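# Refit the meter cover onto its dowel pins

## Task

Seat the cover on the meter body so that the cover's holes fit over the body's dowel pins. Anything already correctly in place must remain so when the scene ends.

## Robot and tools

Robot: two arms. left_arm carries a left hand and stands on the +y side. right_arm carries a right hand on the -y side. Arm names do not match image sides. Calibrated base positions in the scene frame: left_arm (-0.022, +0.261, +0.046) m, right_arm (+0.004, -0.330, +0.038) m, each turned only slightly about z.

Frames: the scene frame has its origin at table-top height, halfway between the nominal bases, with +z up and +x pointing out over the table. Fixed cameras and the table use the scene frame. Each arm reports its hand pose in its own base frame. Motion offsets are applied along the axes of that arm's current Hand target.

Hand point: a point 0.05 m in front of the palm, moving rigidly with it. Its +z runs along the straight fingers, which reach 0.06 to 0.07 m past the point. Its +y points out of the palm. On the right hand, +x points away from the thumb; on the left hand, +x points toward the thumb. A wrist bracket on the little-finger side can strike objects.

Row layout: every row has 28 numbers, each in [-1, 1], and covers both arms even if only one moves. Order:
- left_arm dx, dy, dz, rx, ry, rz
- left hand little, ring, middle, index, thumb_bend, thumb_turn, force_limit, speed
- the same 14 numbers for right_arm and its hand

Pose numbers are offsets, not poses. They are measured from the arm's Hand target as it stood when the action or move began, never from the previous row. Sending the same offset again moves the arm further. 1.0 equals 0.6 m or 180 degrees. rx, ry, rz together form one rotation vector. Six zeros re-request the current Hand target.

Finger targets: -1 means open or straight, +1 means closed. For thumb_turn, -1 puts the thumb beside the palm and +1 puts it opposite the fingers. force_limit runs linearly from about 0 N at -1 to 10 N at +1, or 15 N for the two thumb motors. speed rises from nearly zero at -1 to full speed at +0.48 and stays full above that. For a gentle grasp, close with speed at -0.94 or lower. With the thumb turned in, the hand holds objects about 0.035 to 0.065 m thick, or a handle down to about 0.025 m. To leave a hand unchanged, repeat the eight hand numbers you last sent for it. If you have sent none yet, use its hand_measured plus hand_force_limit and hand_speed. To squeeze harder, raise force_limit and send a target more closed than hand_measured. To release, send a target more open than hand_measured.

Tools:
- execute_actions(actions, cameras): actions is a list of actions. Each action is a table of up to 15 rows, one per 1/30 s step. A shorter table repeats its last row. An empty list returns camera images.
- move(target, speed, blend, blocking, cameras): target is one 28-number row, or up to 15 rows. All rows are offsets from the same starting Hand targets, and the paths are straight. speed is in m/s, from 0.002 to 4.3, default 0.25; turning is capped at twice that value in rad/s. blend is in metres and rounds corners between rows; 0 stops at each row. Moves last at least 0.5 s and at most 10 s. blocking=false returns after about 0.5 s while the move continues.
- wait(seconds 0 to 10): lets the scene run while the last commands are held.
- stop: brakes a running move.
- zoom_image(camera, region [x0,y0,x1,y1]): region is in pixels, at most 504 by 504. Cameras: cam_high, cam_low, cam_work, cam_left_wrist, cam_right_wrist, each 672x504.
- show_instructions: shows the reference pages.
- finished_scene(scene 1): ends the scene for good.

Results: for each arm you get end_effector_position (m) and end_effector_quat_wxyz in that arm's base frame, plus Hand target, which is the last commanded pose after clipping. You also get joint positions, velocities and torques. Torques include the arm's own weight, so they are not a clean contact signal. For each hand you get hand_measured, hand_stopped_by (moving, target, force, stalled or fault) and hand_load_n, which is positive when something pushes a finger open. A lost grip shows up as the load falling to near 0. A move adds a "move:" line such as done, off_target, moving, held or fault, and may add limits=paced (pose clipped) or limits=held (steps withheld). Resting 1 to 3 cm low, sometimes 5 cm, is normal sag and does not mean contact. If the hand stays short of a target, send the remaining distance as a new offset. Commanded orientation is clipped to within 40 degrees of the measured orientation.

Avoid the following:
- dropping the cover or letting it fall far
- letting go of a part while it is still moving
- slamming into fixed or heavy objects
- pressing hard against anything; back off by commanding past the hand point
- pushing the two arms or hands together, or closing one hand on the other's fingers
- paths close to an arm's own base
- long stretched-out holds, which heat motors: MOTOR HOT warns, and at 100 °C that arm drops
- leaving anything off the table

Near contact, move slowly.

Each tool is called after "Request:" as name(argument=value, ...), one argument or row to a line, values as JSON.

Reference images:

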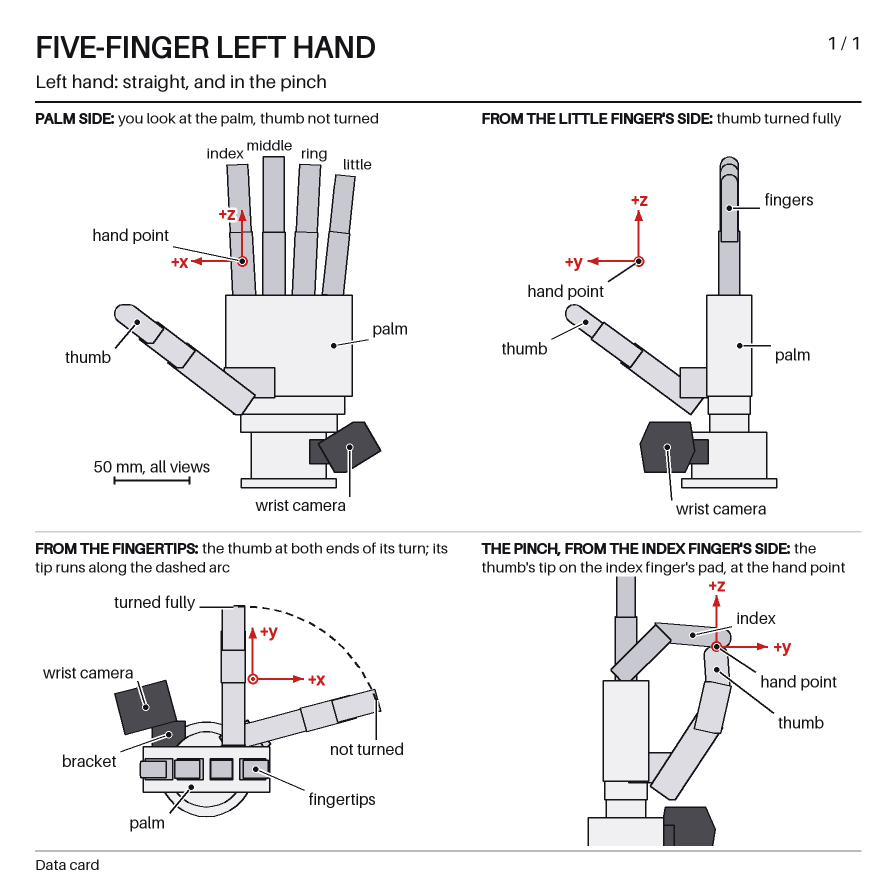

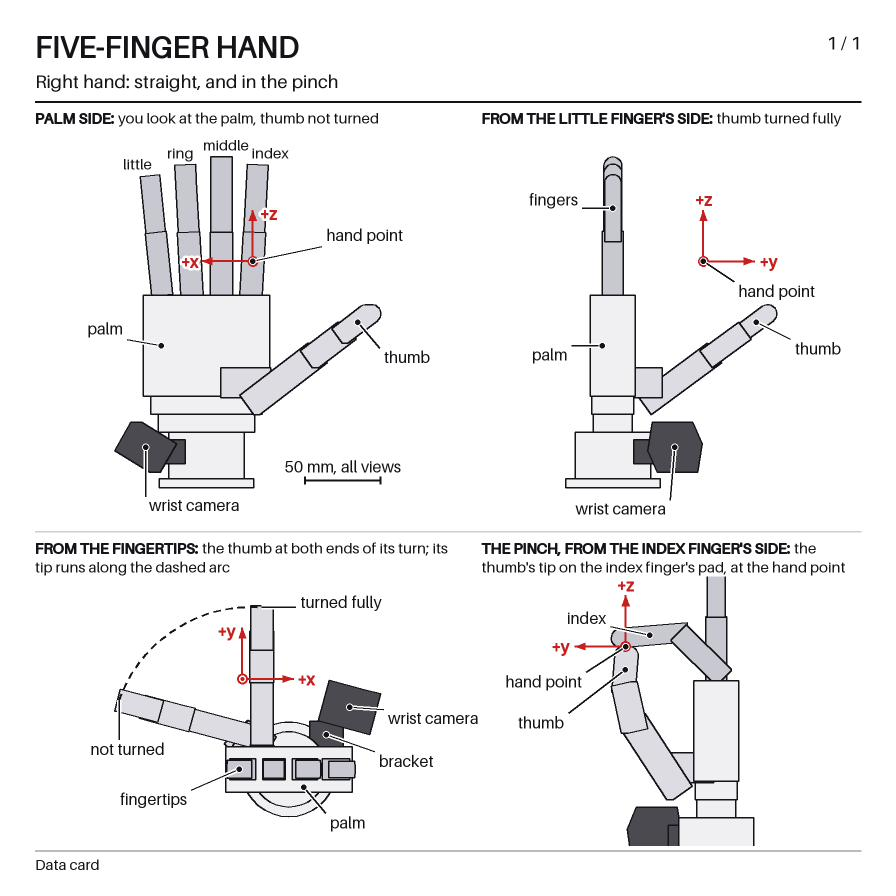

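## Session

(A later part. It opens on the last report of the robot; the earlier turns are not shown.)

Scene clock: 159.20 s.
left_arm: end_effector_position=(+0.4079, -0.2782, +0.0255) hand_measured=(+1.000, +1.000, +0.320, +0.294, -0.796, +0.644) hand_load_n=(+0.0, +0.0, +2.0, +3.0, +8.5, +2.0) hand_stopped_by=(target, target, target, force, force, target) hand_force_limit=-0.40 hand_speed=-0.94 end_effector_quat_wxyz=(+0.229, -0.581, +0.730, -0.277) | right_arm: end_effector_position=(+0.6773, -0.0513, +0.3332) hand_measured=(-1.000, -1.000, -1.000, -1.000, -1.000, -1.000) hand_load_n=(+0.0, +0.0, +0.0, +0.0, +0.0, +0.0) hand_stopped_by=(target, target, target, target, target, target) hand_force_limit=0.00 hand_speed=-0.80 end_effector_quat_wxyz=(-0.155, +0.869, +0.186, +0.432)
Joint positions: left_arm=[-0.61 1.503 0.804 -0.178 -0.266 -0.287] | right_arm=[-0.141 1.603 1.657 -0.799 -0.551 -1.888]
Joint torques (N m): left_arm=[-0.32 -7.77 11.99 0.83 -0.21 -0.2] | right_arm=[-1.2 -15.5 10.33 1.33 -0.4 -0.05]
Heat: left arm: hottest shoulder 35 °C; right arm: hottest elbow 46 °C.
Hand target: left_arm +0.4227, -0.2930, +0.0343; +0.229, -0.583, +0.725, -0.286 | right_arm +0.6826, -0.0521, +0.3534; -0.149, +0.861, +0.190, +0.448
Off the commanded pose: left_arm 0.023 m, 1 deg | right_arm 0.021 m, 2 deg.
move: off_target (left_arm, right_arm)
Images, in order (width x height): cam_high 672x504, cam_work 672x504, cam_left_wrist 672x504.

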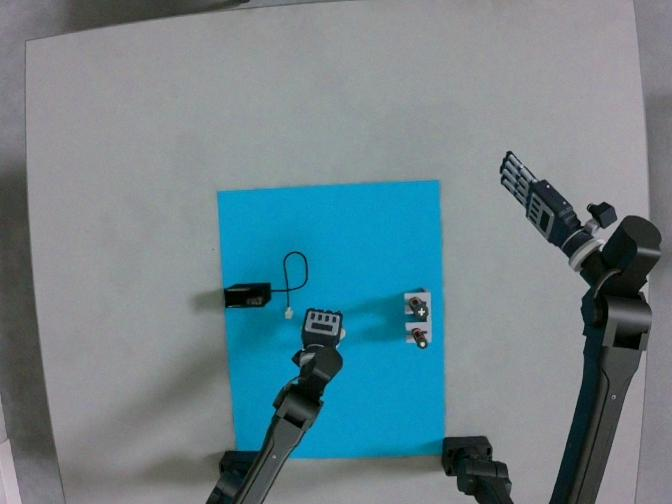

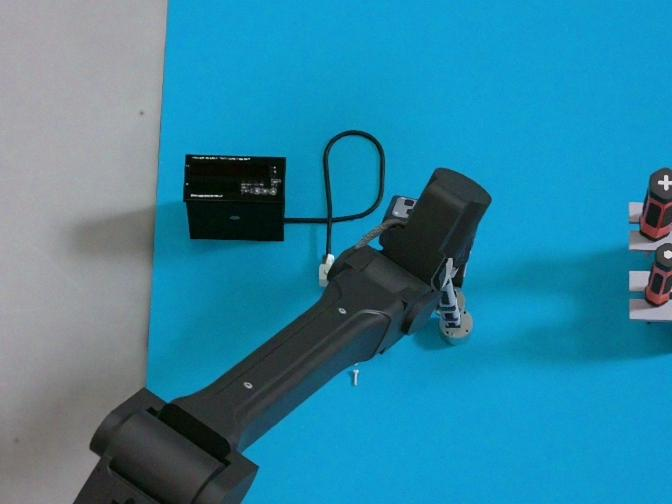

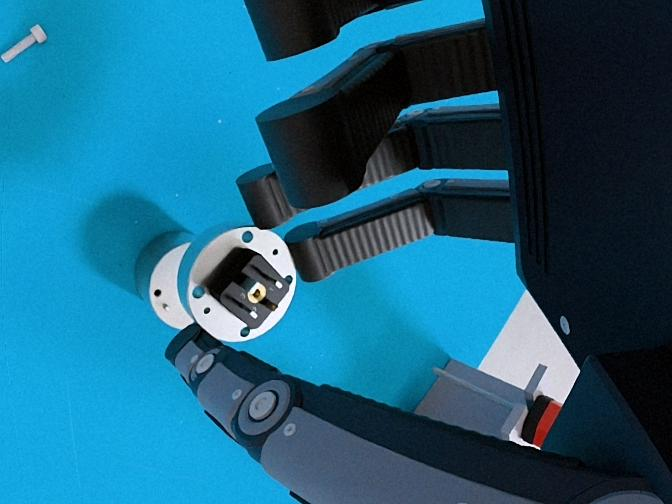

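Request:
move(
  target=[0.02057,0.02031,0.00843,-0.0052,0.0031,-0.0059,1,1,0.32,0.34,-0.62,0.645,-0.4,-0.94,0,0,0,0,0,0,-1,-1,-1,-1,-1,-1,0,-0.8],
  speed=0.06,
  cameras=["cam_left_wrist","cam_work"],
)

Request:
zoom_image(
  camera="cam_work",
  region=[411, 275, 501, 365],
)

Request:
zoom_image(
  camera="cam_left_wrist",
  region=[120, 190, 340, 390],
)

Scene clock: 170.17 s.
left_arm: end_effector_position=(+0.4000, -0.2875, +0.0141) hand_measured=(+1.000, +1.000, +0.320, +0.294, -0.796, +0.644) hand_load_n=(+0.0, +0.0, +2.0, +3.0, +8.0, +2.0) hand_stopped_by=(target, target, target, force, force, target) hand_force_limit=-0.40 hand_speed=-0.94 end_effector_quat_wxyz=(+0.218, -0.589, +0.729, -0.272) | right_arm: end_effector_position=(+0.6773, -0.0513, +0.3332) hand_measured=(-1.000, -1.000, -1.000, -1.000, -1.000, -1.000) hand_load_n=(+0.0, +0.0, +0.0, +0.0, +0.0, +0.0) hand_stopped_by=(target, target, target, target, target, target) hand_force_limit=0.00 hand_speed=-0.80 end_effector_quat_wxyz=(-0.155, +0.869, +0.186, +0.432)
Joint positions: left_arm=[-0.631 1.529 0.804 -0.178 -0.266 -0.327] | right_arm=[-0.141 1.603 1.657 -0.799 -0.551 -1.888]
Joint torques (N m): left_arm=[-0.21 -7.82 11.37 1.26 -0.22 -0.11] | right_arm=[-1.14 -15.56 10.35 1.33 -0.4 -0.06]
Heat: left arm: hottest shoulder 35 °C; right arm: hottest elbow 46 °C.
Hand target: left_arm +0.4147, -0.3039, +0.0224; +0.218, -0.590, +0.723, -0.285 | right_arm +0.6826, -0.0521, +0.3534; -0.149, +0.861, +0.190, +0.448
Off the commanded pose: left_arm 0.023 m, 2 deg | right_arm 0.021 m, 2 deg.
move: off_target (left_arm, right_arm)
Images, in order (width x height): cam_work 672x504, cam_left_wrist 672x504.

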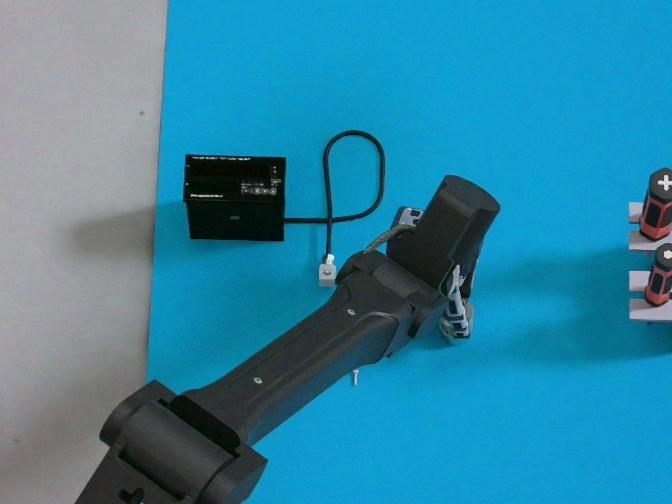

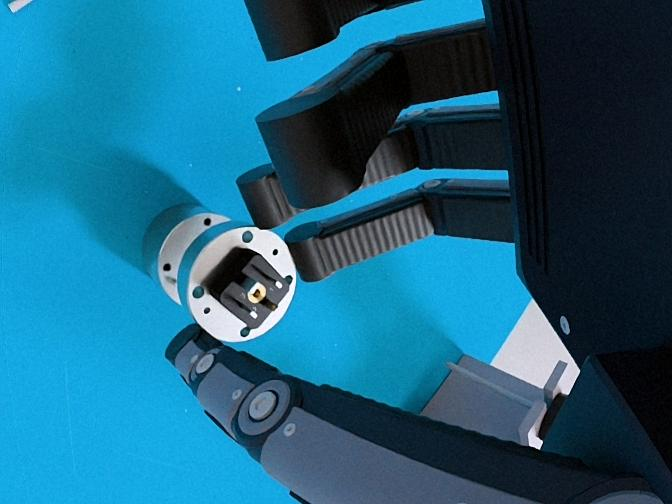

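Scaled by 5.600 from the camera's 672x504 image, which has a finer 960x720 frame.

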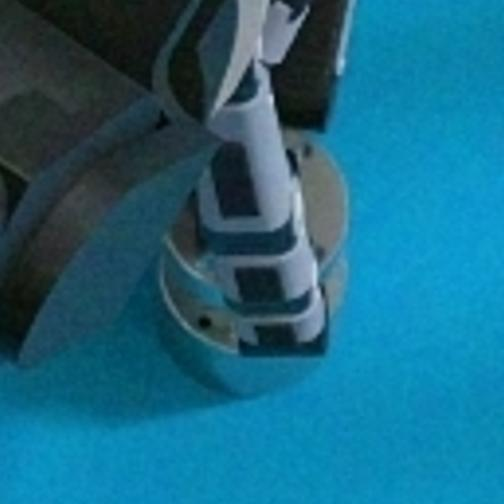

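Scaled by 2.291 from the camera's 672x504 image, which has a finer 960x720 frame.

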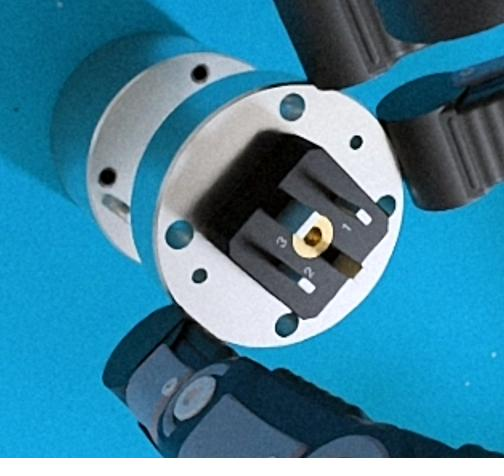

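Request:
zoom_image(
  camera="cam_left_wrist",
  region=[180, 220, 300, 350],
)

Request:
zoom_image(
  camera="cam_left_wrist",
  region=[130, 200, 230, 300],
)

Scaled by 3.877 from the camera's 672x504 image, which has a finer 960x720 frame.

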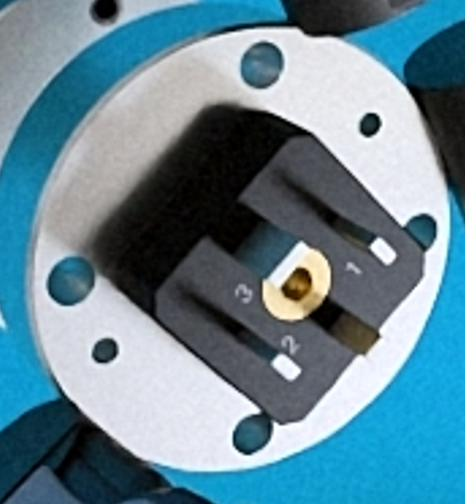

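Scaled by 5.040 from the camera's 672x504 image, which has a finer 960x720 frame.

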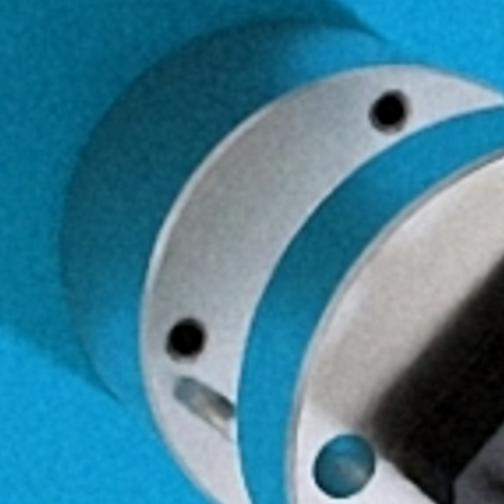

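Request:
move(
  target=[0.0027,0.01425,0.01526,0.0026,-0.0030,-0.0062,1,1,0.32,0.34,-0.62,0.645,-0.4,-0.94,0,0,0,0,0,0,-1,-1,-1,-1,-1,-1,0,-0.8],
  speed=0.05,
  cameras=["cam_left_wrist","cam_work"],
)

Request:
zoom_image(
  camera="cam_work",
  region=[411, 275, 501, 365],
)

Request:
zoom_image(
  camera="cam_left_wrist",
  region=[140, 200, 300, 350],
)

Scene clock: 177.20 s.
left_arm: end_effector_position=(+0.4031, -0.2913, +0.0066) hand_measured=(+1.000, +1.000, +0.320, +0.294, -0.796, +0.644) hand_load_n=(+0.0, +0.0, +2.0, +3.0, +8.0, +1.5) hand_stopped_by=(target, target, target, force, force, target) hand_force_limit=-0.40 hand_speed=-0.94 end_effector_quat_wxyz=(+0.221, -0.597, +0.721, -0.274) | right_arm: end_effector_position=(+0.6773, -0.0513, +0.3332) hand_measured=(-1.000, -1.000, -1.000, -1.000, -1.000, -1.000) hand_load_n=(+0.0, +0.0, +0.0, +0.0, +0.0, +0.5) hand_stopped_by=(target, target, target, target, target, target) hand_force_limit=0.00 hand_speed=-0.80 end_effector_quat_wxyz=(-0.155, +0.869, +0.186, +0.432)
Joint positions: left_arm=[-0.638 1.553 0.804 -0.151 -0.283 -0.351] | right_arm=[-0.141 1.603 1.657 -0.799 -0.551 -1.888]
Joint torques (N m): left_arm=[-0.79 -8.18 9.95 1.92 -0.24 -0.15] | right_arm=[-1.2 -15.62 10.32 1.32 -0.4 -0.06]
Heat: left arm: hottest shoulder 36 °C; right arm: hottest elbow 46 °C.
Hand target: left_arm +0.4141, -0.3057, +0.0099; +0.221, -0.598, +0.715, -0.287 | right_arm +0.6826, -0.0521, +0.3534; -0.149, +0.861, +0.190, +0.448
Off the commanded pose: left_arm 0.018 m, 2 deg | right_arm 0.021 m, 2 deg.
move: off_target (left_arm, right_arm)
Images, in order (width x height): cam_work 672x504, cam_left_wrist 672x504.

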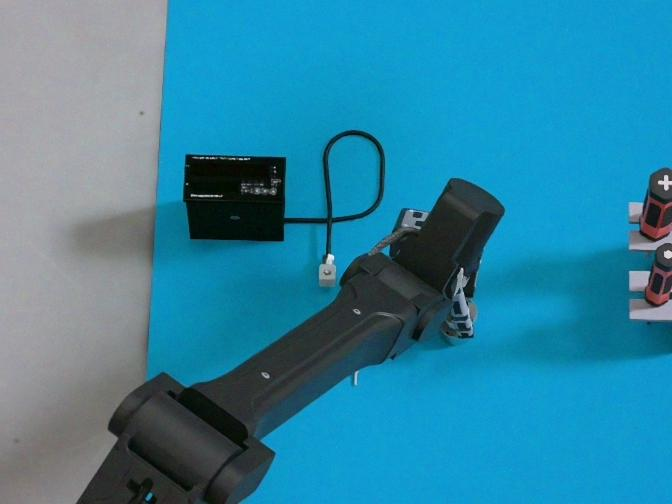

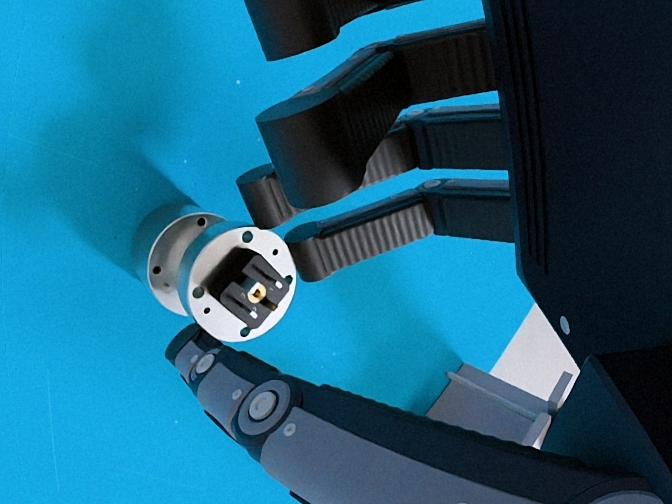

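Scaled by 5.600 from the camera's 672x504 image, which has a finer 960x720 frame.

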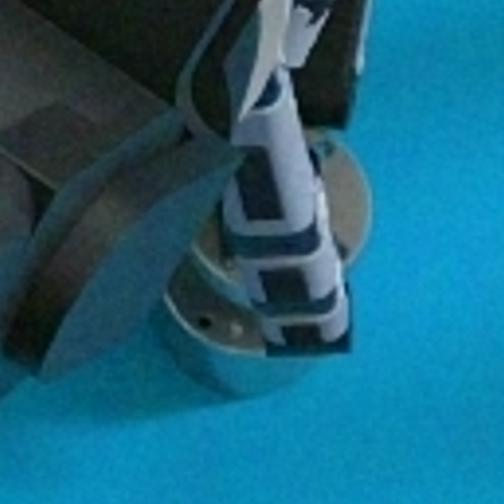

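Scaled by 3.150 from the camera's 672x504 image, which has a finer 960x720 frame.

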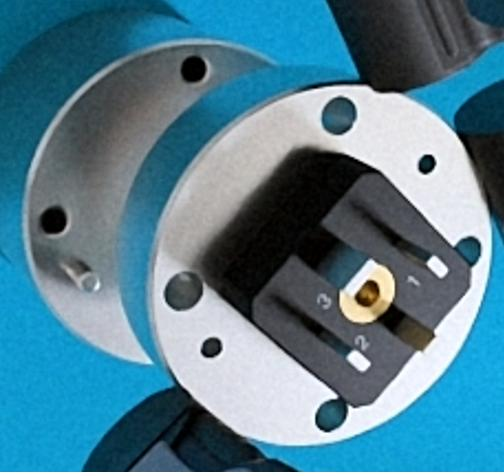

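Request:
move(
  target=[-0.00285,0.00921,0.00051,0,0,0,1,1,0.32,0.34,-0.62,0.645,-0.4,-0.94,0,0,0,0,0,0,-1,-1,-1,-1,-1,-1,0,-0.8],
  speed=0.04,
)

Scene clock: 181.30 s.
left_arm: end_effector_position=(+0.4059, -0.2935, +0.0086) hand_measured=(+1.000, +1.000, +0.320, +0.294, -0.796, +0.644) hand_load_n=(+0.0, +0.0, +2.0, +3.0, +8.0, +2.0) hand_stopped_by=(target, target, target, force, force, target) hand_force_limit=-0.40 hand_speed=-0.94 end_effector_quat_wxyz=(+0.223, -0.597, +0.718, -0.281) | right_arm: end_effector_position=(+0.6773, -0.0513, +0.3332) hand_measured=(-1.000, -1.000, -1.000, -1.000, -1.000, -1.000) hand_load_n=(+0.0, +0.0, +0.0, +0.0, +0.0, +0.0) hand_stopped_by=(target, target, target, target, target, target) hand_force_limit=0.00 hand_speed=-0.80 end_effector_quat_wxyz=(-0.155, +0.869, +0.186, +0.432)
Joint positions: left_arm=[-0.638 1.553 0.804 -0.137 -0.284 -0.353] | right_arm=[-0.141 1.603 1.657 -0.799 -0.551 -1.888]
Joint torques (N m): left_arm=[-0.73 -8.59 8.73 1.87 -0.25 -0.16] | right_arm=[-1.14 -15.62 10.33 1.31 -0.41 -0.05]
Heat: left arm: hottest shoulder 36 °C; right arm: hottest elbow 46 °C.
Hand target: left_arm +0.4106, -0.3034, +0.0059; +0.222, -0.598, +0.715, -0.287 | right_arm +0.6826, -0.0521, +0.3534; -0.149, +0.861, +0.190, +0.448
Off the commanded pose: left_arm 0.011 m, 1 deg | right_arm 0.021 m, 2 deg.
move: off_target (left_arm, right_arm)

Request:
move(
  target=[-0.0058,0.0122,-0.0046,0,0,0,1,1,0.32,0.34,-0.62,0.645,-0.4,-0.94,0,0,0,0,0,0,-1,-1,-1,-1,-1,-1,0,-0.8],
  speed=0.04,
)

Scene clock: 183.23 s.
left_arm: end_effector_position=(+0.4084, -0.2955, +0.0105) hand_measured=(+1.000, +1.000, +0.320, +0.294, -0.796, +0.644) hand_load_n=(+0.0, +0.0, +2.0, +3.0, +8.0, +1.5) hand_stopped_by=(target, target, target, force, force, target) hand_force_limit=-0.40 hand_speed=-0.94 end_effector_quat_wxyz=(+0.224, -0.596, +0.716, -0.287) | right_arm: end_effector_position=(+0.6773, -0.0513, +0.3332) hand_measured=(-1.000, -1.000, -1.000, -1.000, -1.000, -1.000) hand_load_n=(+0.0, +0.0, +0.0, +0.0, +0.0, +0.0) hand_stopped_by=(target, target, target, target, target, target) hand_force_limit=0.00 hand_speed=-0.80 end_effector_quat_wxyz=(-0.155, +0.869, +0.186, +0.432)
Joint positions: left_arm=[-0.639 1.553 0.804 -0.123 -0.284 -0.353] | right_arm=[-0.141 1.603 1.657 -0.799 -0.551 -1.888]
Joint torques (N m): left_arm=[-0.62 -8.59 6.57 1.85 -0.22 -0.21] | right_arm=[-1.2 -15.5 10.33 1.32 -0.41 -0.06]
Heat: left arm: hottest shoulder 36 °C; right arm: hottest elbow 46 °C.
Hand target: left_arm +0.4041, -0.2987, +0.0030; +0.222, -0.598, +0.715, -0.287 | right_arm +0.6826, -0.0521, +0.3534; -0.149, +0.861, +0.190, +0.448
Off the commanded pose: left_arm 0.009 m, 0 deg | right_arm 0.021 m, 2 deg.
move: off_target (right_arm)

Request:
move(
  target=[-0.0058,0.0122,-0.0046,0,0,0,1,1,0.32,0.34,-0.62,0.645,-0.4,-0.94,0,0,0,0,0,0,-1,-1,-1,-1,-1,-1,0,-0.8],
  speed=0.04,
  cameras=["cam_left_wrist"],
)

Scene clock: 184.43 s.
left_arm: end_effector_position=(+0.4014, -0.2905, +0.0026) hand_measured=(+1.000, +1.000, +0.320, +0.294, -0.796, +0.644) hand_load_n=(+0.0, +0.5, +1.5, +3.0, +8.0, +2.0) hand_stopped_by=(target, target, target, force, force, target) hand_force_limit=-0.40 hand_speed=-0.94 end_effector_quat_wxyz=(+0.223, -0.597, +0.717, -0.282) | right_arm: end_effector_position=(+0.6773, -0.0513, +0.3332) hand_measured=(-1.000, -1.000, -1.000, -1.000, -1.000, -1.000) hand_load_n=(+0.0, +0.0, +0.0, +0.0, +0.0, +0.0) hand_stopped_by=(target, target, target, target, target, target) hand_force_limit=0.00 hand_speed=-0.80 end_effector_quat_wxyz=(-0.155, +0.869, +0.186, +0.432)
Joint positions: left_arm=[-0.639 1.553 0.78 -0.109 -0.284 -0.353] | right_arm=[-0.141 1.603 1.657 -0.799 -0.551 -1.888]
Joint torques (N m): left_arm=[-1.14 -9.29 6.37 1.84 -0.2 -0.19] | right_arm=[-1.2 -15.5 10.36 1.31 -0.4 -0.06]
Heat: left arm: hottest shoulder 36 °C; right arm: hottest elbow 46 °C.
Hand target: left_arm +0.3976, -0.2940, -0.0001; +0.222, -0.598, +0.715, -0.287 | right_arm +0.6826, -0.0521, +0.3534; -0.149, +0.861, +0.190, +0.448
Off the commanded pose: left_arm 0.006 m, 1 deg | right_arm 0.021 m, 2 deg.
move: off_target (right_arm)
Images, in order (width x height): cam_left_wrist 672x504.

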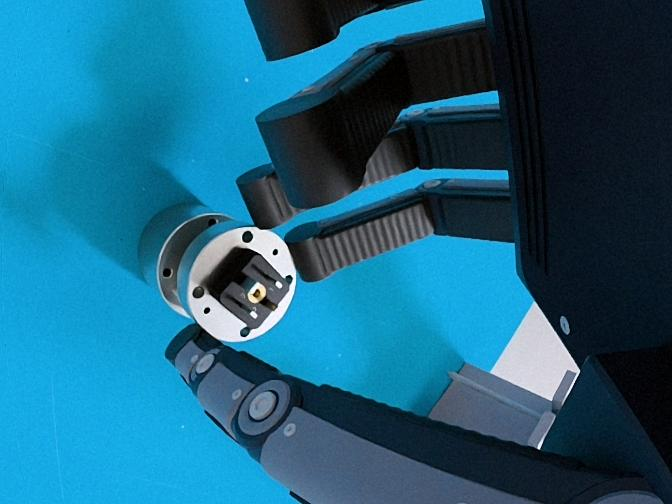

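Request:
zoom_image(
  camera="cam_left_wrist",
  region=[130, 200, 250, 320],
)

Scaled by 4.200 from the camera's 672x504 image, which has a finer 960x720 frame.

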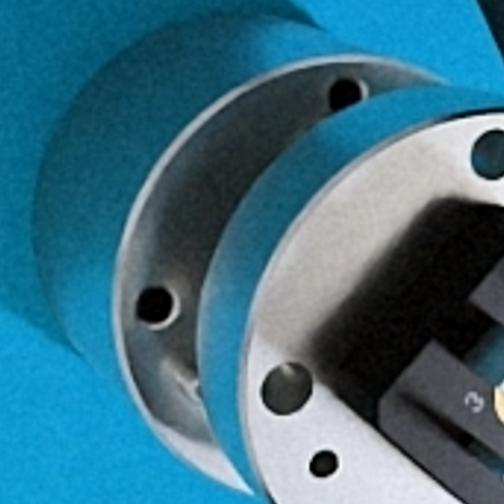

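Request:
move(
  target=[-0.0019,0.0050,-0.0001,-0.0014,-0.0005,0.0004,1,1,0.32,0.34,-0.62,0.645,-0.4,-0.94,0,0,0,0,0,0,-1,-1,-1,-1,-1,-1,0,-0.8],
  speed=0.04,
  cameras=["cam_left_wrist"],
)

Request:
zoom_image(
  camera="cam_left_wrist",
  region=[130, 200, 250, 320],
)

Scene clock: 191.63 s.
left_arm: end_effector_position=(+0.3993, -0.2889, +0.0004) hand_measured=(+1.000, +1.000, +0.320, +0.294, -0.796, +0.644) hand_load_n=(+0.0, +0.0, +2.0, +3.0, +8.0, +2.0) hand_stopped_by=(target, target, target, force, force, target) hand_force_limit=-0.40 hand_speed=-0.94 end_effector_quat_wxyz=(+0.223, -0.597, +0.718, -0.280) | right_arm: end_effector_position=(+0.6773, -0.0513, +0.3332) hand_measured=(-1.000, -1.000, -1.000, -1.000, -1.000, -1.000) hand_load_n=(+0.0, +0.0, +0.0, +0.0, +0.0, +0.0) hand_stopped_by=(target, target, target, target, target, target) hand_force_limit=0.00 hand_speed=-0.80 end_effector_quat_wxyz=(-0.155, +0.869, +0.186, +0.432)
Joint positions: left_arm=[-0.639 1.553 0.775 -0.108 -0.284 -0.353] | right_arm=[-0.141 1.603 1.657 -0.799 -0.551 -1.888]
Joint torques (N m): left_arm=[-0.67 -9.93 6.46 1.85 -0.22 -0.18] | right_arm=[-1.2 -15.62 10.35 1.32 -0.41 -0.05]
Heat: left arm: hottest shoulder 36 °C; right arm: hottest elbow 46 °C.
Hand target: left_arm +0.3956, -0.2925, -0.0021; +0.221, -0.598, +0.716, -0.285 | right_arm +0.6826, -0.0521, +0.3534; -0.149, +0.861, +0.190, +0.448
Off the commanded pose: left_arm 0.006 m, 1 deg | right_arm 0.021 m, 2 deg.
move: off_target (right_arm)
Images, in order (width x height): cam_left_wrist 672x504.

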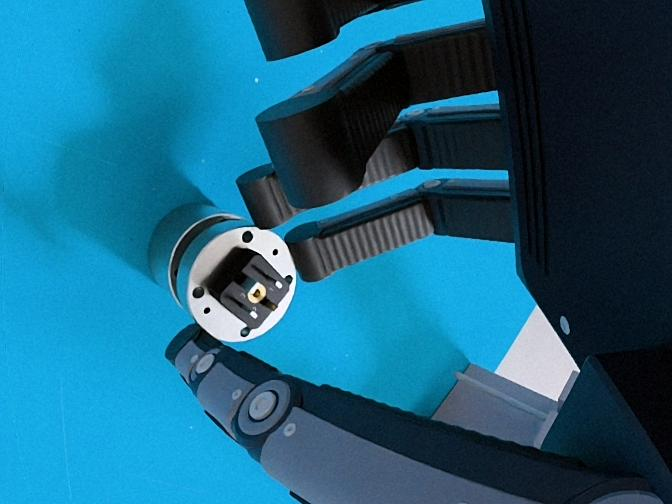

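Scaled by 4.200 from the camera's 672x504 image, which has a finer 960x720 frame.

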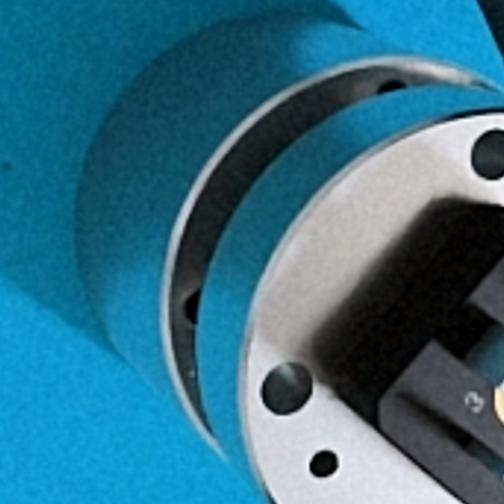

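Request:
move(
  target=[-0.0013,0.0119,0.0103,-0.0057,-0.0022,0.0018,1,1,0.32,0.34,-0.62,0.645,-0.4,-0.94,0,0,0,0,0,0,-1,-1,-1,-1,-1,-1,0,-0.8],
  speed=0.03,
)

Scene clock: 196.03 s.
left_arm: end_effector_position=(+0.3993, -0.2889, +0.0004) hand_measured=(+1.000, +1.000, +0.320, +0.294, -0.796, +0.644) hand_load_n=(+0.0, +0.5, +1.5, +3.0, +8.0, +2.0) hand_stopped_by=(target, target, target, force, force, target) hand_force_limit=-0.40 hand_speed=-0.94 end_effector_quat_wxyz=(+0.223, -0.597, +0.718, -0.280) | right_arm: end_effector_position=(+0.6773, -0.0513, +0.3332) hand_measured=(-1.000, -1.000, -1.000, -1.000, -1.000, -1.000) hand_load_n=(+0.5, +0.0, +0.0, +0.0, +0.0, +0.0) hand_stopped_by=(target, target, target, target, target, target) hand_force_limit=0.00 hand_speed=-0.80 end_effector_quat_wxyz=(-0.155, +0.869, +0.186, +0.432)
Joint positions: left_arm=[-0.639 1.553 0.775 -0.108 -0.284 -0.353] | right_arm=[-0.141 1.603 1.657 -0.799 -0.551 -1.888]
Joint torques (N m): left_arm=[-1.08 -8.06 6.71 1.57 -0.24 -0.21] | right_arm=[-1.26 -15.56 10.33 1.32 -0.41 -0.06]
Heat: left arm: hottest shoulder 36 °C; right arm: hottest elbow 46 °C.
Hand target: left_arm +0.3946, -0.2917, -0.0115; +0.219, -0.599, +0.719, -0.276 | right_arm +0.6826, -0.0521, +0.3534; -0.149, +0.861, +0.190, +0.448
Off the commanded pose: left_arm 0.013 m, 1 deg | right_arm 0.021 m, 2 deg.
move: off_target (left_arm, right_arm)

Request:
move(
  target=[-0.0002,0.0039,0.0043,-0.0017,-0.0007,0.0005,1,1,0.32,0.34,-0.62,0.645,-0.4,-0.94,0,0,0,0,0,0,-1,-1,-1,-1,-1,-1,0,-0.8],
  speed=0.03,
)

Scene clock: 197.40 s.
left_arm: end_effector_position=(+0.3989, -0.2886, -0.0014) hand_measured=(+1.000, +1.000, +0.320, +0.294, -0.796, +0.644) hand_load_n=(+0.0, +0.0, +1.5, +3.0, +8.0, +2.0) hand_stopped_by=(target, target, target, force, force, target) hand_force_limit=-0.40 hand_speed=-0.94 end_effector_quat_wxyz=(+0.222, -0.597, +0.719, -0.278) | right_arm: end_effector_position=(+0.6773, -0.0513, +0.3332) hand_measured=(-1.000, -1.000, -1.000, -1.000, -1.000, -1.000) hand_load_n=(+0.0, +0.0, +0.0, +0.0, +0.0, +0.0) hand_stopped_by=(target, target, target, target, target, target) hand_force_limit=0.00 hand_speed=-0.80 end_effector_quat_wxyz=(-0.155, +0.869, +0.186, +0.432)
Joint positions: left_arm=[-0.639 1.557 0.775 -0.108 -0.284 -0.354] | right_arm=[-0.141 1.603 1.657 -0.799 -0.551 -1.888]
Joint torques (N m): left_arm=[-0.67 -7.47 6.86 1.78 -0.23 -0.13] | right_arm=[-1.2 -15.5 10.33 1.33 -0.4 -0.06]
Heat: left arm: hottest shoulder 36 °C; right arm: hottest elbow 47 °C.
Hand target: left_arm +0.3946, -0.2916, -0.0150; +0.218, -0.599, +0.720, -0.273 | right_arm +0.6826, -0.0521, +0.3534; -0.149, +0.861, +0.190, +0.448
Off the commanded pose: left_arm 0.015 m, 1 deg | right_arm 0.021 m, 2 deg.
move: off_target (left_arm, right_arm)

Request:
move(
  target=[0.0014,-0.0033,0.0005,0.0023,0.0009,-0.0007,1,1,0.32,0.34,-0.62,0.645,-0.4,-0.94,0,0,0,0,0,0,-1,-1,-1,-1,-1,-1,0,-0.8],
  speed=0.03,
  cameras=["cam_left_wrist"],
)

Request:
zoom_image(
  camera="cam_left_wrist",
  region=[130, 200, 250, 320],
)

Scene clock: 200.00 s.
left_arm: end_effector_position=(+0.4002, -0.2895, -0.0011) hand_measured=(+1.000, +1.000, +0.320, +0.294, -0.796, +0.644) hand_load_n=(+0.0, +0.0, +1.5, +3.0, +8.0, +2.0) hand_stopped_by=(target, target, target, force, force, target) hand_force_limit=-0.40 hand_speed=-0.94 end_effector_quat_wxyz=(+0.223, -0.597, +0.718, -0.281) | right_arm: end_effector_position=(+0.6773, -0.0513, +0.3332) hand_measured=(-1.000, -1.000, -1.000, -1.000, -1.000, -1.000) hand_load_n=(+0.0, +0.0, +0.0, +0.0, +0.0, +0.0) hand_stopped_by=(target, target, target, target, target, target) hand_force_limit=0.00 hand_speed=-0.80 end_effector_quat_wxyz=(-0.155, +0.869, +0.186, +0.432)
Joint positions: left_arm=[-0.639 1.558 0.775 -0.101 -0.284 -0.354] | right_arm=[-0.141 1.603 1.657 -0.799 -0.551 -1.888]
Joint torques (N m): left_arm=[-0.79 -7.77 6.79 1.92 -0.17 -0.16] | right_arm=[-1.2 -15.56 10.33 1.32 -0.4 -0.05]
Heat: left arm: hottest shoulder 36 °C; right arm: hottest elbow 47 °C.
Hand target: left_arm +0.3961, -0.2927, -0.0140; +0.219, -0.599, +0.719, -0.277 | right_arm +0.6826, -0.0521, +0.3534; -0.149, +0.861, +0.190, +0.448
Off the commanded pose: left_arm 0.014 m, 1 deg | right_arm 0.021 m, 2 deg.
move: off_target (left_arm, right_arm)
Images, in order (width x height): cam_left_wrist 672x504.

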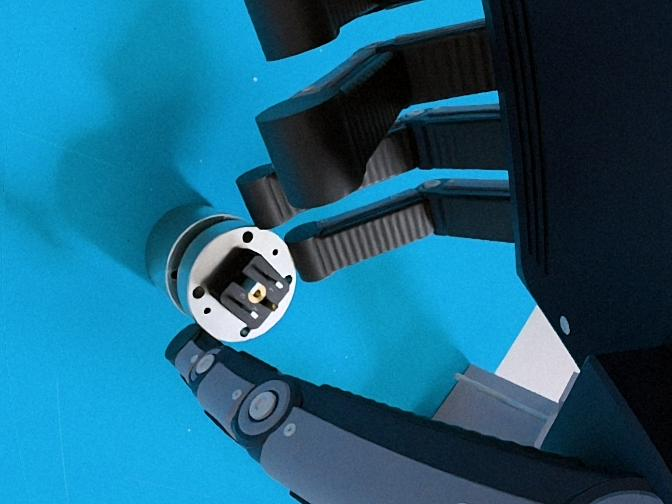

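Scaled by 4.200 from the camera's 672x504 image, which has a finer 960x720 frame.

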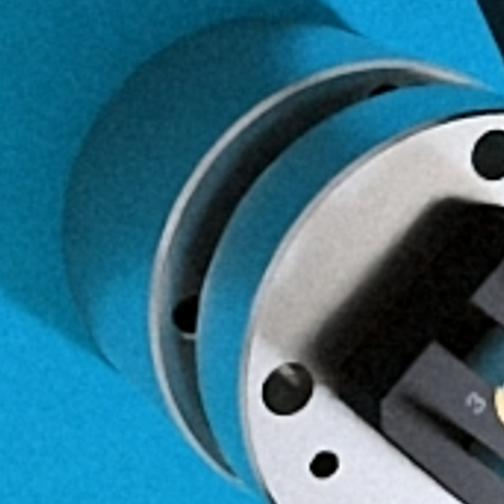

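Request:
move(
  target=[-0.0052,-0.0028,0.0022,0,-0.0025,-0.0029,1,1,0.32,0.34,-0.62,0.645,-0.4,-0.94,0,0,0,0,0,0,-1,-1,-1,-1,-1,-1,0,-0.8],
  speed=0.03,
)

Scene clock: 202.40 s.
left_arm: end_effector_position=(+0.4005, -0.2894, -0.0010) hand_measured=(+1.000, +1.000, +0.320, +0.294, -0.796, +0.644) hand_load_n=(+0.0, +0.0, +1.5, +3.0, +8.0, +2.0) hand_stopped_by=(target, target, target, force, force, target) hand_force_limit=-0.40 hand_speed=-0.94 end_effector_quat_wxyz=(+0.223, -0.599, +0.716, -0.281) | right_arm: end_effector_position=(+0.6773, -0.0513, +0.3332) hand_measured=(-1.000, -1.000, -1.000, -1.000, -1.000, -1.000) hand_load_n=(-0.5, +0.0, +0.0, +0.0, +0.0, +0.0) hand_stopped_by=(target, target, target, target, target, target) hand_force_limit=0.00 hand_speed=-0.80 end_effector_quat_wxyz=(-0.155, +0.869, +0.186, +0.432)
Joint positions: left_arm=[-0.639 1.558 0.775 -0.101 -0.287 -0.358] | right_arm=[-0.141 1.603 1.657 -0.799 -0.551 -1.888]
Joint torques (N m): left_arm=[-0.21 -7.77 6.86 1.85 -0.26 -0.18] | right_arm=[-1.14 -15.56 10.33 1.33 -0.41 -0.05]
Heat: left arm: hottest shoulder 36 °C; right arm: hottest elbow 47 °C.
Hand target: left_arm +0.3988, -0.2901, -0.0138; +0.221, -0.603, +0.715, -0.275 | right_arm +0.6826, -0.0521, +0.3534; -0.149, +0.861, +0.190, +0.448
Off the commanded pose: left_arm 0.013 m, 1 deg | right_arm 0.021 m, 2 deg.
move: off_target (left_arm, right_arm)

Request:
move(
  target=[-0.0059,-0.0023,0.0019,0,0.0006,0.0007,1,1,0.32,0.34,-0.62,0.645,-0.4,-0.94,0,0,0,0,0,0,-1,-1,-1,-1,-1,-1,0,-0.8],
  speed=0.03,
)

Scene clock: 204.20 s.
left_arm: end_effector_position=(+0.4006, -0.2898, -0.0010) hand_measured=(+1.000, +1.000, +0.320, +0.294, -0.796, +0.644) hand_load_n=(+0.0, +0.0, +1.0, +3.0, +8.0, +2.0) hand_stopped_by=(target, target, target, force, force, target) hand_force_limit=-0.40 hand_speed=-0.94 end_effector_quat_wxyz=(+0.223, -0.598, +0.716, -0.282) | right_arm: end_effector_position=(+0.6773, -0.0513, +0.3332) hand_measured=(-1.000, -1.000, -1.000, -1.000, -1.000, -1.000) hand_load_n=(+0.0, +0.0, +0.0, +0.0, +0.0, +0.0) hand_stopped_by=(target, target, target, target, target, target) hand_force_limit=0.00 hand_speed=-0.80 end_effector_quat_wxyz=(-0.155, +0.869, +0.186, +0.432)
Joint positions: left_arm=[-0.639 1.559 0.775 -0.1 -0.286 -0.358] | right_arm=[-0.141 1.603 1.657 -0.799 -0.551 -1.888]
Joint torques (N m): left_arm=[0.62 -7.82 6.86 1.78 0.03 -0.05] | right_arm=[-1.14 -15.56 10.33 1.33 -0.41 -0.06]
Heat: left arm: hottest shoulder 36 °C; right arm: hottest elbow 47 °C.
Hand target: left_arm +0.4012, -0.2869, -0.0138; +0.220, -0.602, +0.716, -0.276 | right_arm +0.6826, -0.0521, +0.3534; -0.149, +0.861, +0.190, +0.448
Off the commanded pose: left_arm 0.013 m, 1 deg | right_arm 0.021 m, 2 deg.
move: off_target (left_arm, right_arm)

Request:
move(
  target=[-0.0059,-0.0023,0.0019,0,0,0,1,1,0.32,0.34,-0.62,0.645,-0.4,-0.94,0,0,0,0,0,0,-1,-1,-1,-1,-1,-1,0,-0.8],
  speed=0.03,
)

Scene clock: 205.23 s.
left_arm: end_effector_position=(+0.4018, -0.2889, -0.0009) hand_measured=(+1.000, +1.000, +0.320, +0.294, -0.796, +0.644) hand_load_n=(+0.0, +0.0, +1.5, +3.5, +8.0, +2.5) hand_stopped_by=(target, target, target, force, force, target) hand_force_limit=-0.40 hand_speed=-0.94 end_effector_quat_wxyz=(+0.221, -0.600, +0.715, -0.283) | right_arm: end_effector_position=(+0.6773, -0.0513, +0.3332) hand_measured=(-1.000, -1.000, -1.000, -1.000, -1.000, -1.000) hand_load_n=(+0.0, +0.5, +0.0, +0.0, +0.0, +0.0) hand_stopped_by=(target, target, target, target, target, target) hand_force_limit=0.00 hand_speed=-0.80 end_effector_quat_wxyz=(-0.155, +0.869, +0.186, +0.432)
Joint positions: left_arm=[-0.633 1.559 0.775 -0.098 -0.278 -0.358] | right_arm=[-0.141 1.603 1.657 -0.799 -0.551 -1.888]
Joint torques (N m): left_arm=[0.97 -7.71 6.91 1.73 -0.06 0.04] | right_arm=[-1.14 -15.56 10.32 1.33 -0.41 -0.05]
Heat: left arm: hottest shoulder 36 °C; right arm: hottest elbow 47 °C.
Hand target: left_arm +0.4035, -0.2837, -0.0138; +0.220, -0.602, +0.716, -0.276 | right_arm +0.6826, -0.0521, +0.3534; -0.149, +0.861, +0.190, +0.448
Off the commanded pose: left_arm 0.014 m, 1 deg | right_arm 0.021 m, 2 deg.
move: off_target (left_arm, right_arm)

Request:
move(
  target=[0.0116,0.0043,-0.0035,0.0005,0.0024,0.0059,1,1,0.32,0.34,-0.62,0.645,-0.4,-0.94,0,0,0,0,0,0,-1,-1,-1,-1,-1,-1,0,-0.8],
  speed=0.04,
)

Scene clock: 214.83 s.
left_arm: end_effector_position=(+0.4017, -0.2890, -0.0011) hand_measured=(+1.000, +1.000, +0.320, +0.294, -0.796, +0.644) hand_load_n=(+0.0, +0.0, +1.5, +3.5, +8.0, +2.0) hand_stopped_by=(target, target, target, force, force, target) hand_force_limit=-0.40 hand_speed=-0.94 end_effector_quat_wxyz=(+0.220, -0.600, +0.715, -0.283) | right_arm: end_effector_position=(+0.6773, -0.0513, +0.3332) hand_measured=(-1.000, -1.000, -1.000, -1.000, -1.000, -1.000) hand_load_n=(+0.0, +0.0, +0.0, +0.0, +0.0, +0.0) hand_stopped_by=(target, target, target, target, target, target) hand_force_limit=0.00 hand_speed=-0.80 end_effector_quat_wxyz=(-0.155, +0.869, +0.186, +0.432)
Joint positions: left_arm=[-0.633 1.56 0.775 -0.098 -0.278 -0.358] | right_arm=[-0.141 1.603 1.657 -0.799 -0.551 -1.888]
Joint torques (N m): left_arm=[0.15 -7.59 6.84 1.91 -0.22 0.09] | right_arm=[-1.2 -15.62 10.32 1.32 -0.4 -0.05]
Heat: left arm: hottest shoulder 36 °C; right arm: hottest elbow 47 °C.
Hand target: left_arm +0.3989, -0.2900, -0.0140; +0.221, -0.594, +0.722, -0.276 | right_arm +0.6826, -0.0521, +0.3534; -0.149, +0.861, +0.190, +0.448
Off the commanded pose: left_arm 0.013 m, 1 deg | right_arm 0.021 m, 2 deg.
move: off_target (left_arm, right_arm)

Request:
move(
  target=[0.0067,0.0023,-0.0020,0,0.0019,0.0021,1,1,0.32,0.34,-0.62,0.645,-0.4,-0.94,0,0,0,0,0,0,-1,-1,-1,-1,-1,-1,0,-0.8],
  speed=0.04,
)

Scene clock: 216.63 s.
left_arm: end_effector_position=(+0.4005, -0.2905, -0.0011) hand_measured=(+1.000, +1.000, +0.320, +0.294, -0.796, +0.644) hand_load_n=(+0.0, +0.0, +1.5, +3.0, +8.0, +2.0) hand_stopped_by=(target, target, target, force, force, target) hand_force_limit=-0.40 hand_speed=-0.94 end_effector_quat_wxyz=(+0.220, -0.598, +0.717, -0.283) | right_arm: end_effector_position=(+0.6773, -0.0513, +0.3332) hand_measured=(-1.000, -1.000, -1.000, -1.000, -1.000, -1.000) hand_load_n=(+0.0, +0.0, +0.0, +0.0, +0.0, +0.0) hand_stopped_by=(target, target, target, target, target, target) hand_force_limit=0.00 hand_speed=-0.80 end_effector_quat_wxyz=(-0.155, +0.869, +0.186, +0.432)
Joint positions: left_arm=[-0.638 1.56 0.775 -0.098 -0.279 -0.357] | right_arm=[-0.141 1.603 1.657 -0.799 -0.551 -1.888]
Joint torques (N m): left_arm=[-0.09 -7.41 6.87 1.92 -0.21 0.06] | right_arm=[-1.2 -15.56 10.33 1.31 -0.41 -0.05]
Heat: left arm: hottest shoulder 36 °C; right arm: hottest elbow 47 °C.
Hand target: left_arm +0.3964, -0.2935, -0.0140; +0.219, -0.591, +0.725, -0.277 | right_arm +0.6826, -0.0521, +0.3534; -0.149, +0.861, +0.190, +0.448
Off the commanded pose: left_arm 0.014 m, 1 deg | right_arm 0.021 m, 2 deg.
move: off_target (left_arm, right_arm)

Request:
move(
  target=[-0.0029,0.0029,0.0005,-0.0004,-0.0018,0.0006,1,1,0.32,0.34,-0.62,0.645,-0.4,-0.94,0,0,0,0,0,0,-1,-1,-1,-1,-1,-1,0,-0.8],
  speed=0.04,
  cameras=["cam_left_wrist"],
)

Request:
zoom_image(
  camera="cam_left_wrist",
  region=[130, 200, 250, 320],
)

Scene clock: 218.67 s.
left_arm: end_effector_position=(+0.4005, -0.2905, -0.0011) hand_measured=(+1.000, +1.000, +0.320, +0.294, -0.796, +0.644) hand_load_n=(+0.0, +0.0, +1.5, +3.5, +8.5, +2.0) hand_stopped_by=(target, target, target, force, force, target) hand_force_limit=-0.40 hand_speed=-0.94 end_effector_quat_wxyz=(+0.222, -0.598, +0.717, -0.283) | right_arm: end_effector_position=(+0.6773, -0.0513, +0.3332) hand_measured=(-1.000, -1.000, -1.000, -1.000, -1.000, -1.000) hand_load_n=(+0.0, +0.0, +0.0, +0.0, +0.0, +0.0) hand_stopped_by=(target, target, target, target, target, target) hand_force_limit=0.00 hand_speed=-0.80 end_effector_quat_wxyz=(-0.155, +0.869, +0.186, +0.432)
Joint positions: left_arm=[-0.639 1.56 0.775 -0.098 -0.282 -0.357] | right_arm=[-0.141 1.603 1.657 -0.799 -0.551 -1.888]
Joint torques (N m): left_arm=[-0.73 -7.59 6.53 1.87 -0.27 0.09] | right_arm=[-1.26 -15.56 10.32 1.33 -0.41 -0.06]
Heat: left arm: hottest shoulder 36 °C; right arm: hottest elbow 47 °C.
Hand target: left_arm +0.3956, -0.2917, -0.0154; +0.221, -0.591, +0.725, -0.275 | right_arm +0.6826, -0.0521, +0.3534; -0.149, +0.861, +0.190, +0.448
Off the commanded pose: left_arm 0.015 m, 2 deg | right_arm 0.021 m, 2 deg.
move: off_target (left_arm, right_arm)
Images, in order (width x height): cam_left_wrist 672x504.

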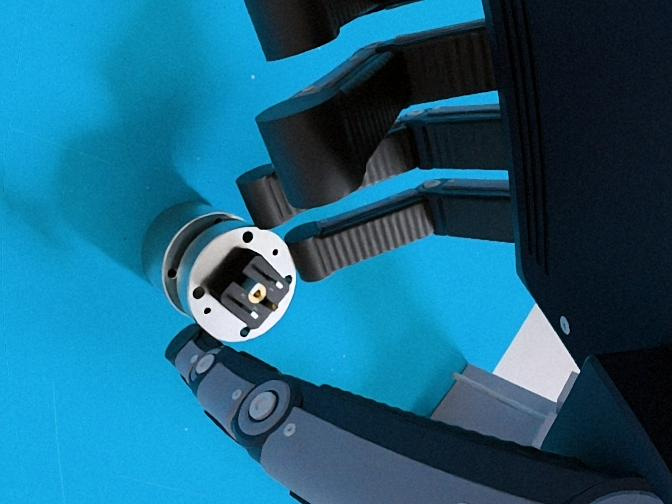

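Scaled by 4.200 from the camera's 672x504 image, which has a finer 960x720 frame.

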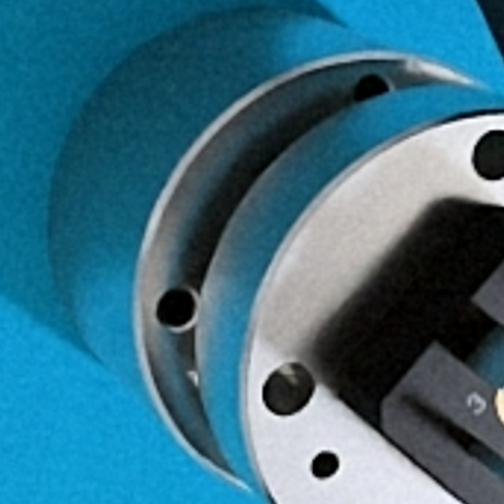

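Request:
move(
  target=[-0.0030,0.0025,0,-0.0003,-0.0020,0.0007,1,1,0.32,0.34,-0.62,0.645,-0.4,-0.94,0,0,0,0,0,0,-1,-1,-1,-1,-1,-1,0,-0.8],
  speed=0.04,
)

Scene clock: 224.23 s.
left_arm: end_effector_position=(+0.4005, -0.2904, -0.0011) hand_measured=(+1.000, +1.000, +0.320, +0.294, -0.796, +0.644) hand_load_n=(+0.0, +0.0, +1.0, +3.0, +8.0, +2.5) hand_stopped_by=(target, target, target, force, force, target) hand_force_limit=-0.40 hand_speed=-0.94 end_effector_quat_wxyz=(+0.223, -0.598, +0.717, -0.282) | right_arm: end_effector_position=(+0.6773, -0.0513, +0.3332) hand_measured=(-1.000, -1.000, -1.000, -1.000, -1.000, -1.000) hand_load_n=(+0.0, +0.0, +0.0, +0.0, +0.0, +0.0) hand_stopped_by=(target, target, target, target, target, target) hand_force_limit=0.00 hand_speed=-0.80 end_effector_quat_wxyz=(-0.155, +0.869, +0.186, +0.432)
Joint positions: left_arm=[-0.641 1.56 0.775 -0.098 -0.286 -0.357] | right_arm=[-0.141 1.603 1.657 -0.799 -0.551 -1.888]
Joint torques (N m): left_arm=[-0.09 -7.82 6.28 1.92 -0.28 0.11] | right_arm=[-1.14 -15.62 10.33 1.31 -0.4 -0.05]
Heat: left arm: hottest shoulder 36 °C; right arm: hottest elbow 47 °C.
Hand target: left_arm +0.3949, -0.2897, -0.0164; +0.224, -0.592, +0.725, -0.273 | right_arm +0.6826, -0.0521, +0.3534; -0.149, +0.861, +0.190, +0.448
Off the commanded pose: left_arm 0.016 m, 2 deg | right_arm 0.021 m, 2 deg.
move: off_target (left_arm, right_arm)

Request:
move(
  target=[-0.0062,0.0025,0.0009,-0.0005,-0.0027,0,1,1,0.32,0.34,-0.62,0.645,-0.4,-0.94,0,0,0,0,0,0,-1,-1,-1,-1,-1,-1,0,-0.8],
  speed=0.04,
)

Scene clock: 228.27 s.
left_arm: end_effector_position=(+0.4011, -0.2896, -0.0011) hand_measured=(+1.000, +1.000, +0.320, +0.294, -0.796, +0.644) hand_load_n=(+0.0, +0.0, +1.5, +3.0, +8.0, +2.5) hand_stopped_by=(target, target, target, force, force, target) hand_force_limit=-0.40 hand_speed=-0.94 end_effector_quat_wxyz=(+0.226, -0.598, +0.716, -0.281) | right_arm: end_effector_position=(+0.6773, -0.0513, +0.3332) hand_measured=(-1.000, -1.000, -1.000, -1.000, -1.000, -1.000) hand_load_n=(+0.0, +0.0, +0.0, +0.0, +0.0, +0.0) hand_stopped_by=(target, target, target, target, target, target) hand_force_limit=0.00 hand_speed=-0.80 end_effector_quat_wxyz=(-0.155, +0.869, +0.186, +0.432)
Joint positions: left_arm=[-0.641 1.56 0.775 -0.098 -0.291 -0.356] | right_arm=[-0.141 1.603 1.657 -0.799 -0.551 -1.888]
Joint torques (N m): left_arm=[0.26 -7.41 6.15 1.88 -0.28 0.13] | right_arm=[-1.14 -15.56 10.32 1.32 -0.4 -0.06]
Heat: left arm: hottest shoulder 36 °C; right arm: hottest elbow 47 °C.
Hand target: left_arm +0.3949, -0.2859, -0.0177; +0.226, -0.593, +0.724, -0.269 | right_arm +0.6826, -0.0521, +0.3534; -0.149, +0.861, +0.190, +0.448
Off the commanded pose: left_arm 0.018 m, 2 deg | right_arm 0.021 m, 2 deg.
move: off_target (left_arm, right_arm)

Request:
move(
  target=[-0.0016,0.0042,0.0001,-0.0011,-0.0004,0.0013,1,1,0.32,0.34,-0.62,0.645,-0.4,-0.94,0,0,0,0,0,0,-1,-1,-1,-1,-1,-1,0,-0.8],
  speed=0.04,
)

Scene clock: 232.43 s.
left_arm: end_effector_position=(+0.4012, -0.2895, -0.0013) hand_measured=(+1.000, +1.000, +0.320, +0.294, -0.796, +0.644) hand_load_n=(+0.0, +0.0, +2.0, +3.0, +8.0, +2.5) hand_stopped_by=(target, target, target, force, force, target) hand_force_limit=-0.40 hand_speed=-0.94 end_effector_quat_wxyz=(+0.226, -0.598, +0.716, -0.282) | right_arm: end_effector_position=(+0.6773, -0.0513, +0.3332) hand_measured=(-1.000, -1.000, -1.000, -1.000, -1.000, -1.000) hand_load_n=(+0.0, +0.0, +0.0, +0.0, +0.0, +0.0) hand_stopped_by=(target, target, target, target, target, target) hand_force_limit=0.00 hand_speed=-0.80 end_effector_quat_wxyz=(-0.155, +0.869, +0.186, +0.432)
Joint positions: left_arm=[-0.641 1.56 0.772 -0.093 -0.292 -0.356] | right_arm=[-0.141 1.603 1.657 -0.799 -0.551 -1.888]
Joint torques (N m): left_arm=[-0.5 -7.41 6.04 1.69 -0.28 0.13] | right_arm=[-1.2 -15.56 10.32 1.32 -0.41 -0.05]
Heat: left arm: hottest shoulder 36 °C; right arm: hottest elbow 47 °C.
Hand target: left_arm +0.3933, -0.2845, -0.0194; +0.226, -0.592, +0.726, -0.267 | right_arm +0.6826, -0.0521, +0.3534; -0.149, +0.861, +0.190, +0.448
Off the commanded pose: left_arm 0.020 m, 2 deg | right_arm 0.021 m, 2 deg.
move: off_target (left_arm, right_arm)

Request:
move(
  target=[-0.0019,0.0053,-0.0002,-0.0020,-0.0007,0.0006,1,1,0.32,0.34,-0.62,0.645,-0.4,-0.94,0,0,0,0,0,0,-1,-1,-1,-1,-1,-1,0,-0.8],
  speed=0.04,
)

Scene clock: 237.87 s.
left_arm: end_effector_position=(+0.4012, -0.2896, -0.0013) hand_measured=(+1.000, +1.000, +0.320, +0.294, -0.796, +0.644) hand_load_n=(+0.0, +0.0, +2.0, +2.5, +7.5, +3.0) hand_stopped_by=(target, target, target, force, force, target) hand_force_limit=-0.40 hand_speed=-0.94 end_effector_quat_wxyz=(+0.226, -0.598, +0.716, -0.283) | right_arm: end_effector_position=(+0.6773, -0.0513, +0.3332) hand_measured=(-1.000, -1.000, -1.000, -1.000, -1.000, -1.000) hand_load_n=(+0.0, +0.0, -0.5, +0.0, +0.0, +0.0) hand_stopped_by=(target, target, target, target, target, target) hand_force_limit=0.00 hand_speed=-0.80 end_effector_quat_wxyz=(-0.155, +0.869, +0.186, +0.432)
Joint positions: left_arm=[-0.641 1.56 0.772 -0.092 -0.292 -0.356] | right_arm=[-0.141 1.603 1.657 -0.799 -0.551 -1.888]
Joint torques (N m): left_arm=[-0.15 -8.18 5.46 1.62 -0.3 0.15] | right_arm=[-1.2 -15.56 10.32 1.33 -0.41 -0.06]
Heat: left arm: hottest shoulder 36 °C; right arm: hottest elbow 47 °C.
Hand target: left_arm +0.3912, -0.2830, -0.0213; +0.225, -0.592, +0.727, -0.264 | right_arm +0.6826, -0.0521, +0.3534; -0.149, +0.861, +0.190, +0.448
Off the commanded pose: left_arm 0.023 m, 3 deg | right_arm 0.021 m, 2 deg.
move: off_target (left_arm, right_arm)


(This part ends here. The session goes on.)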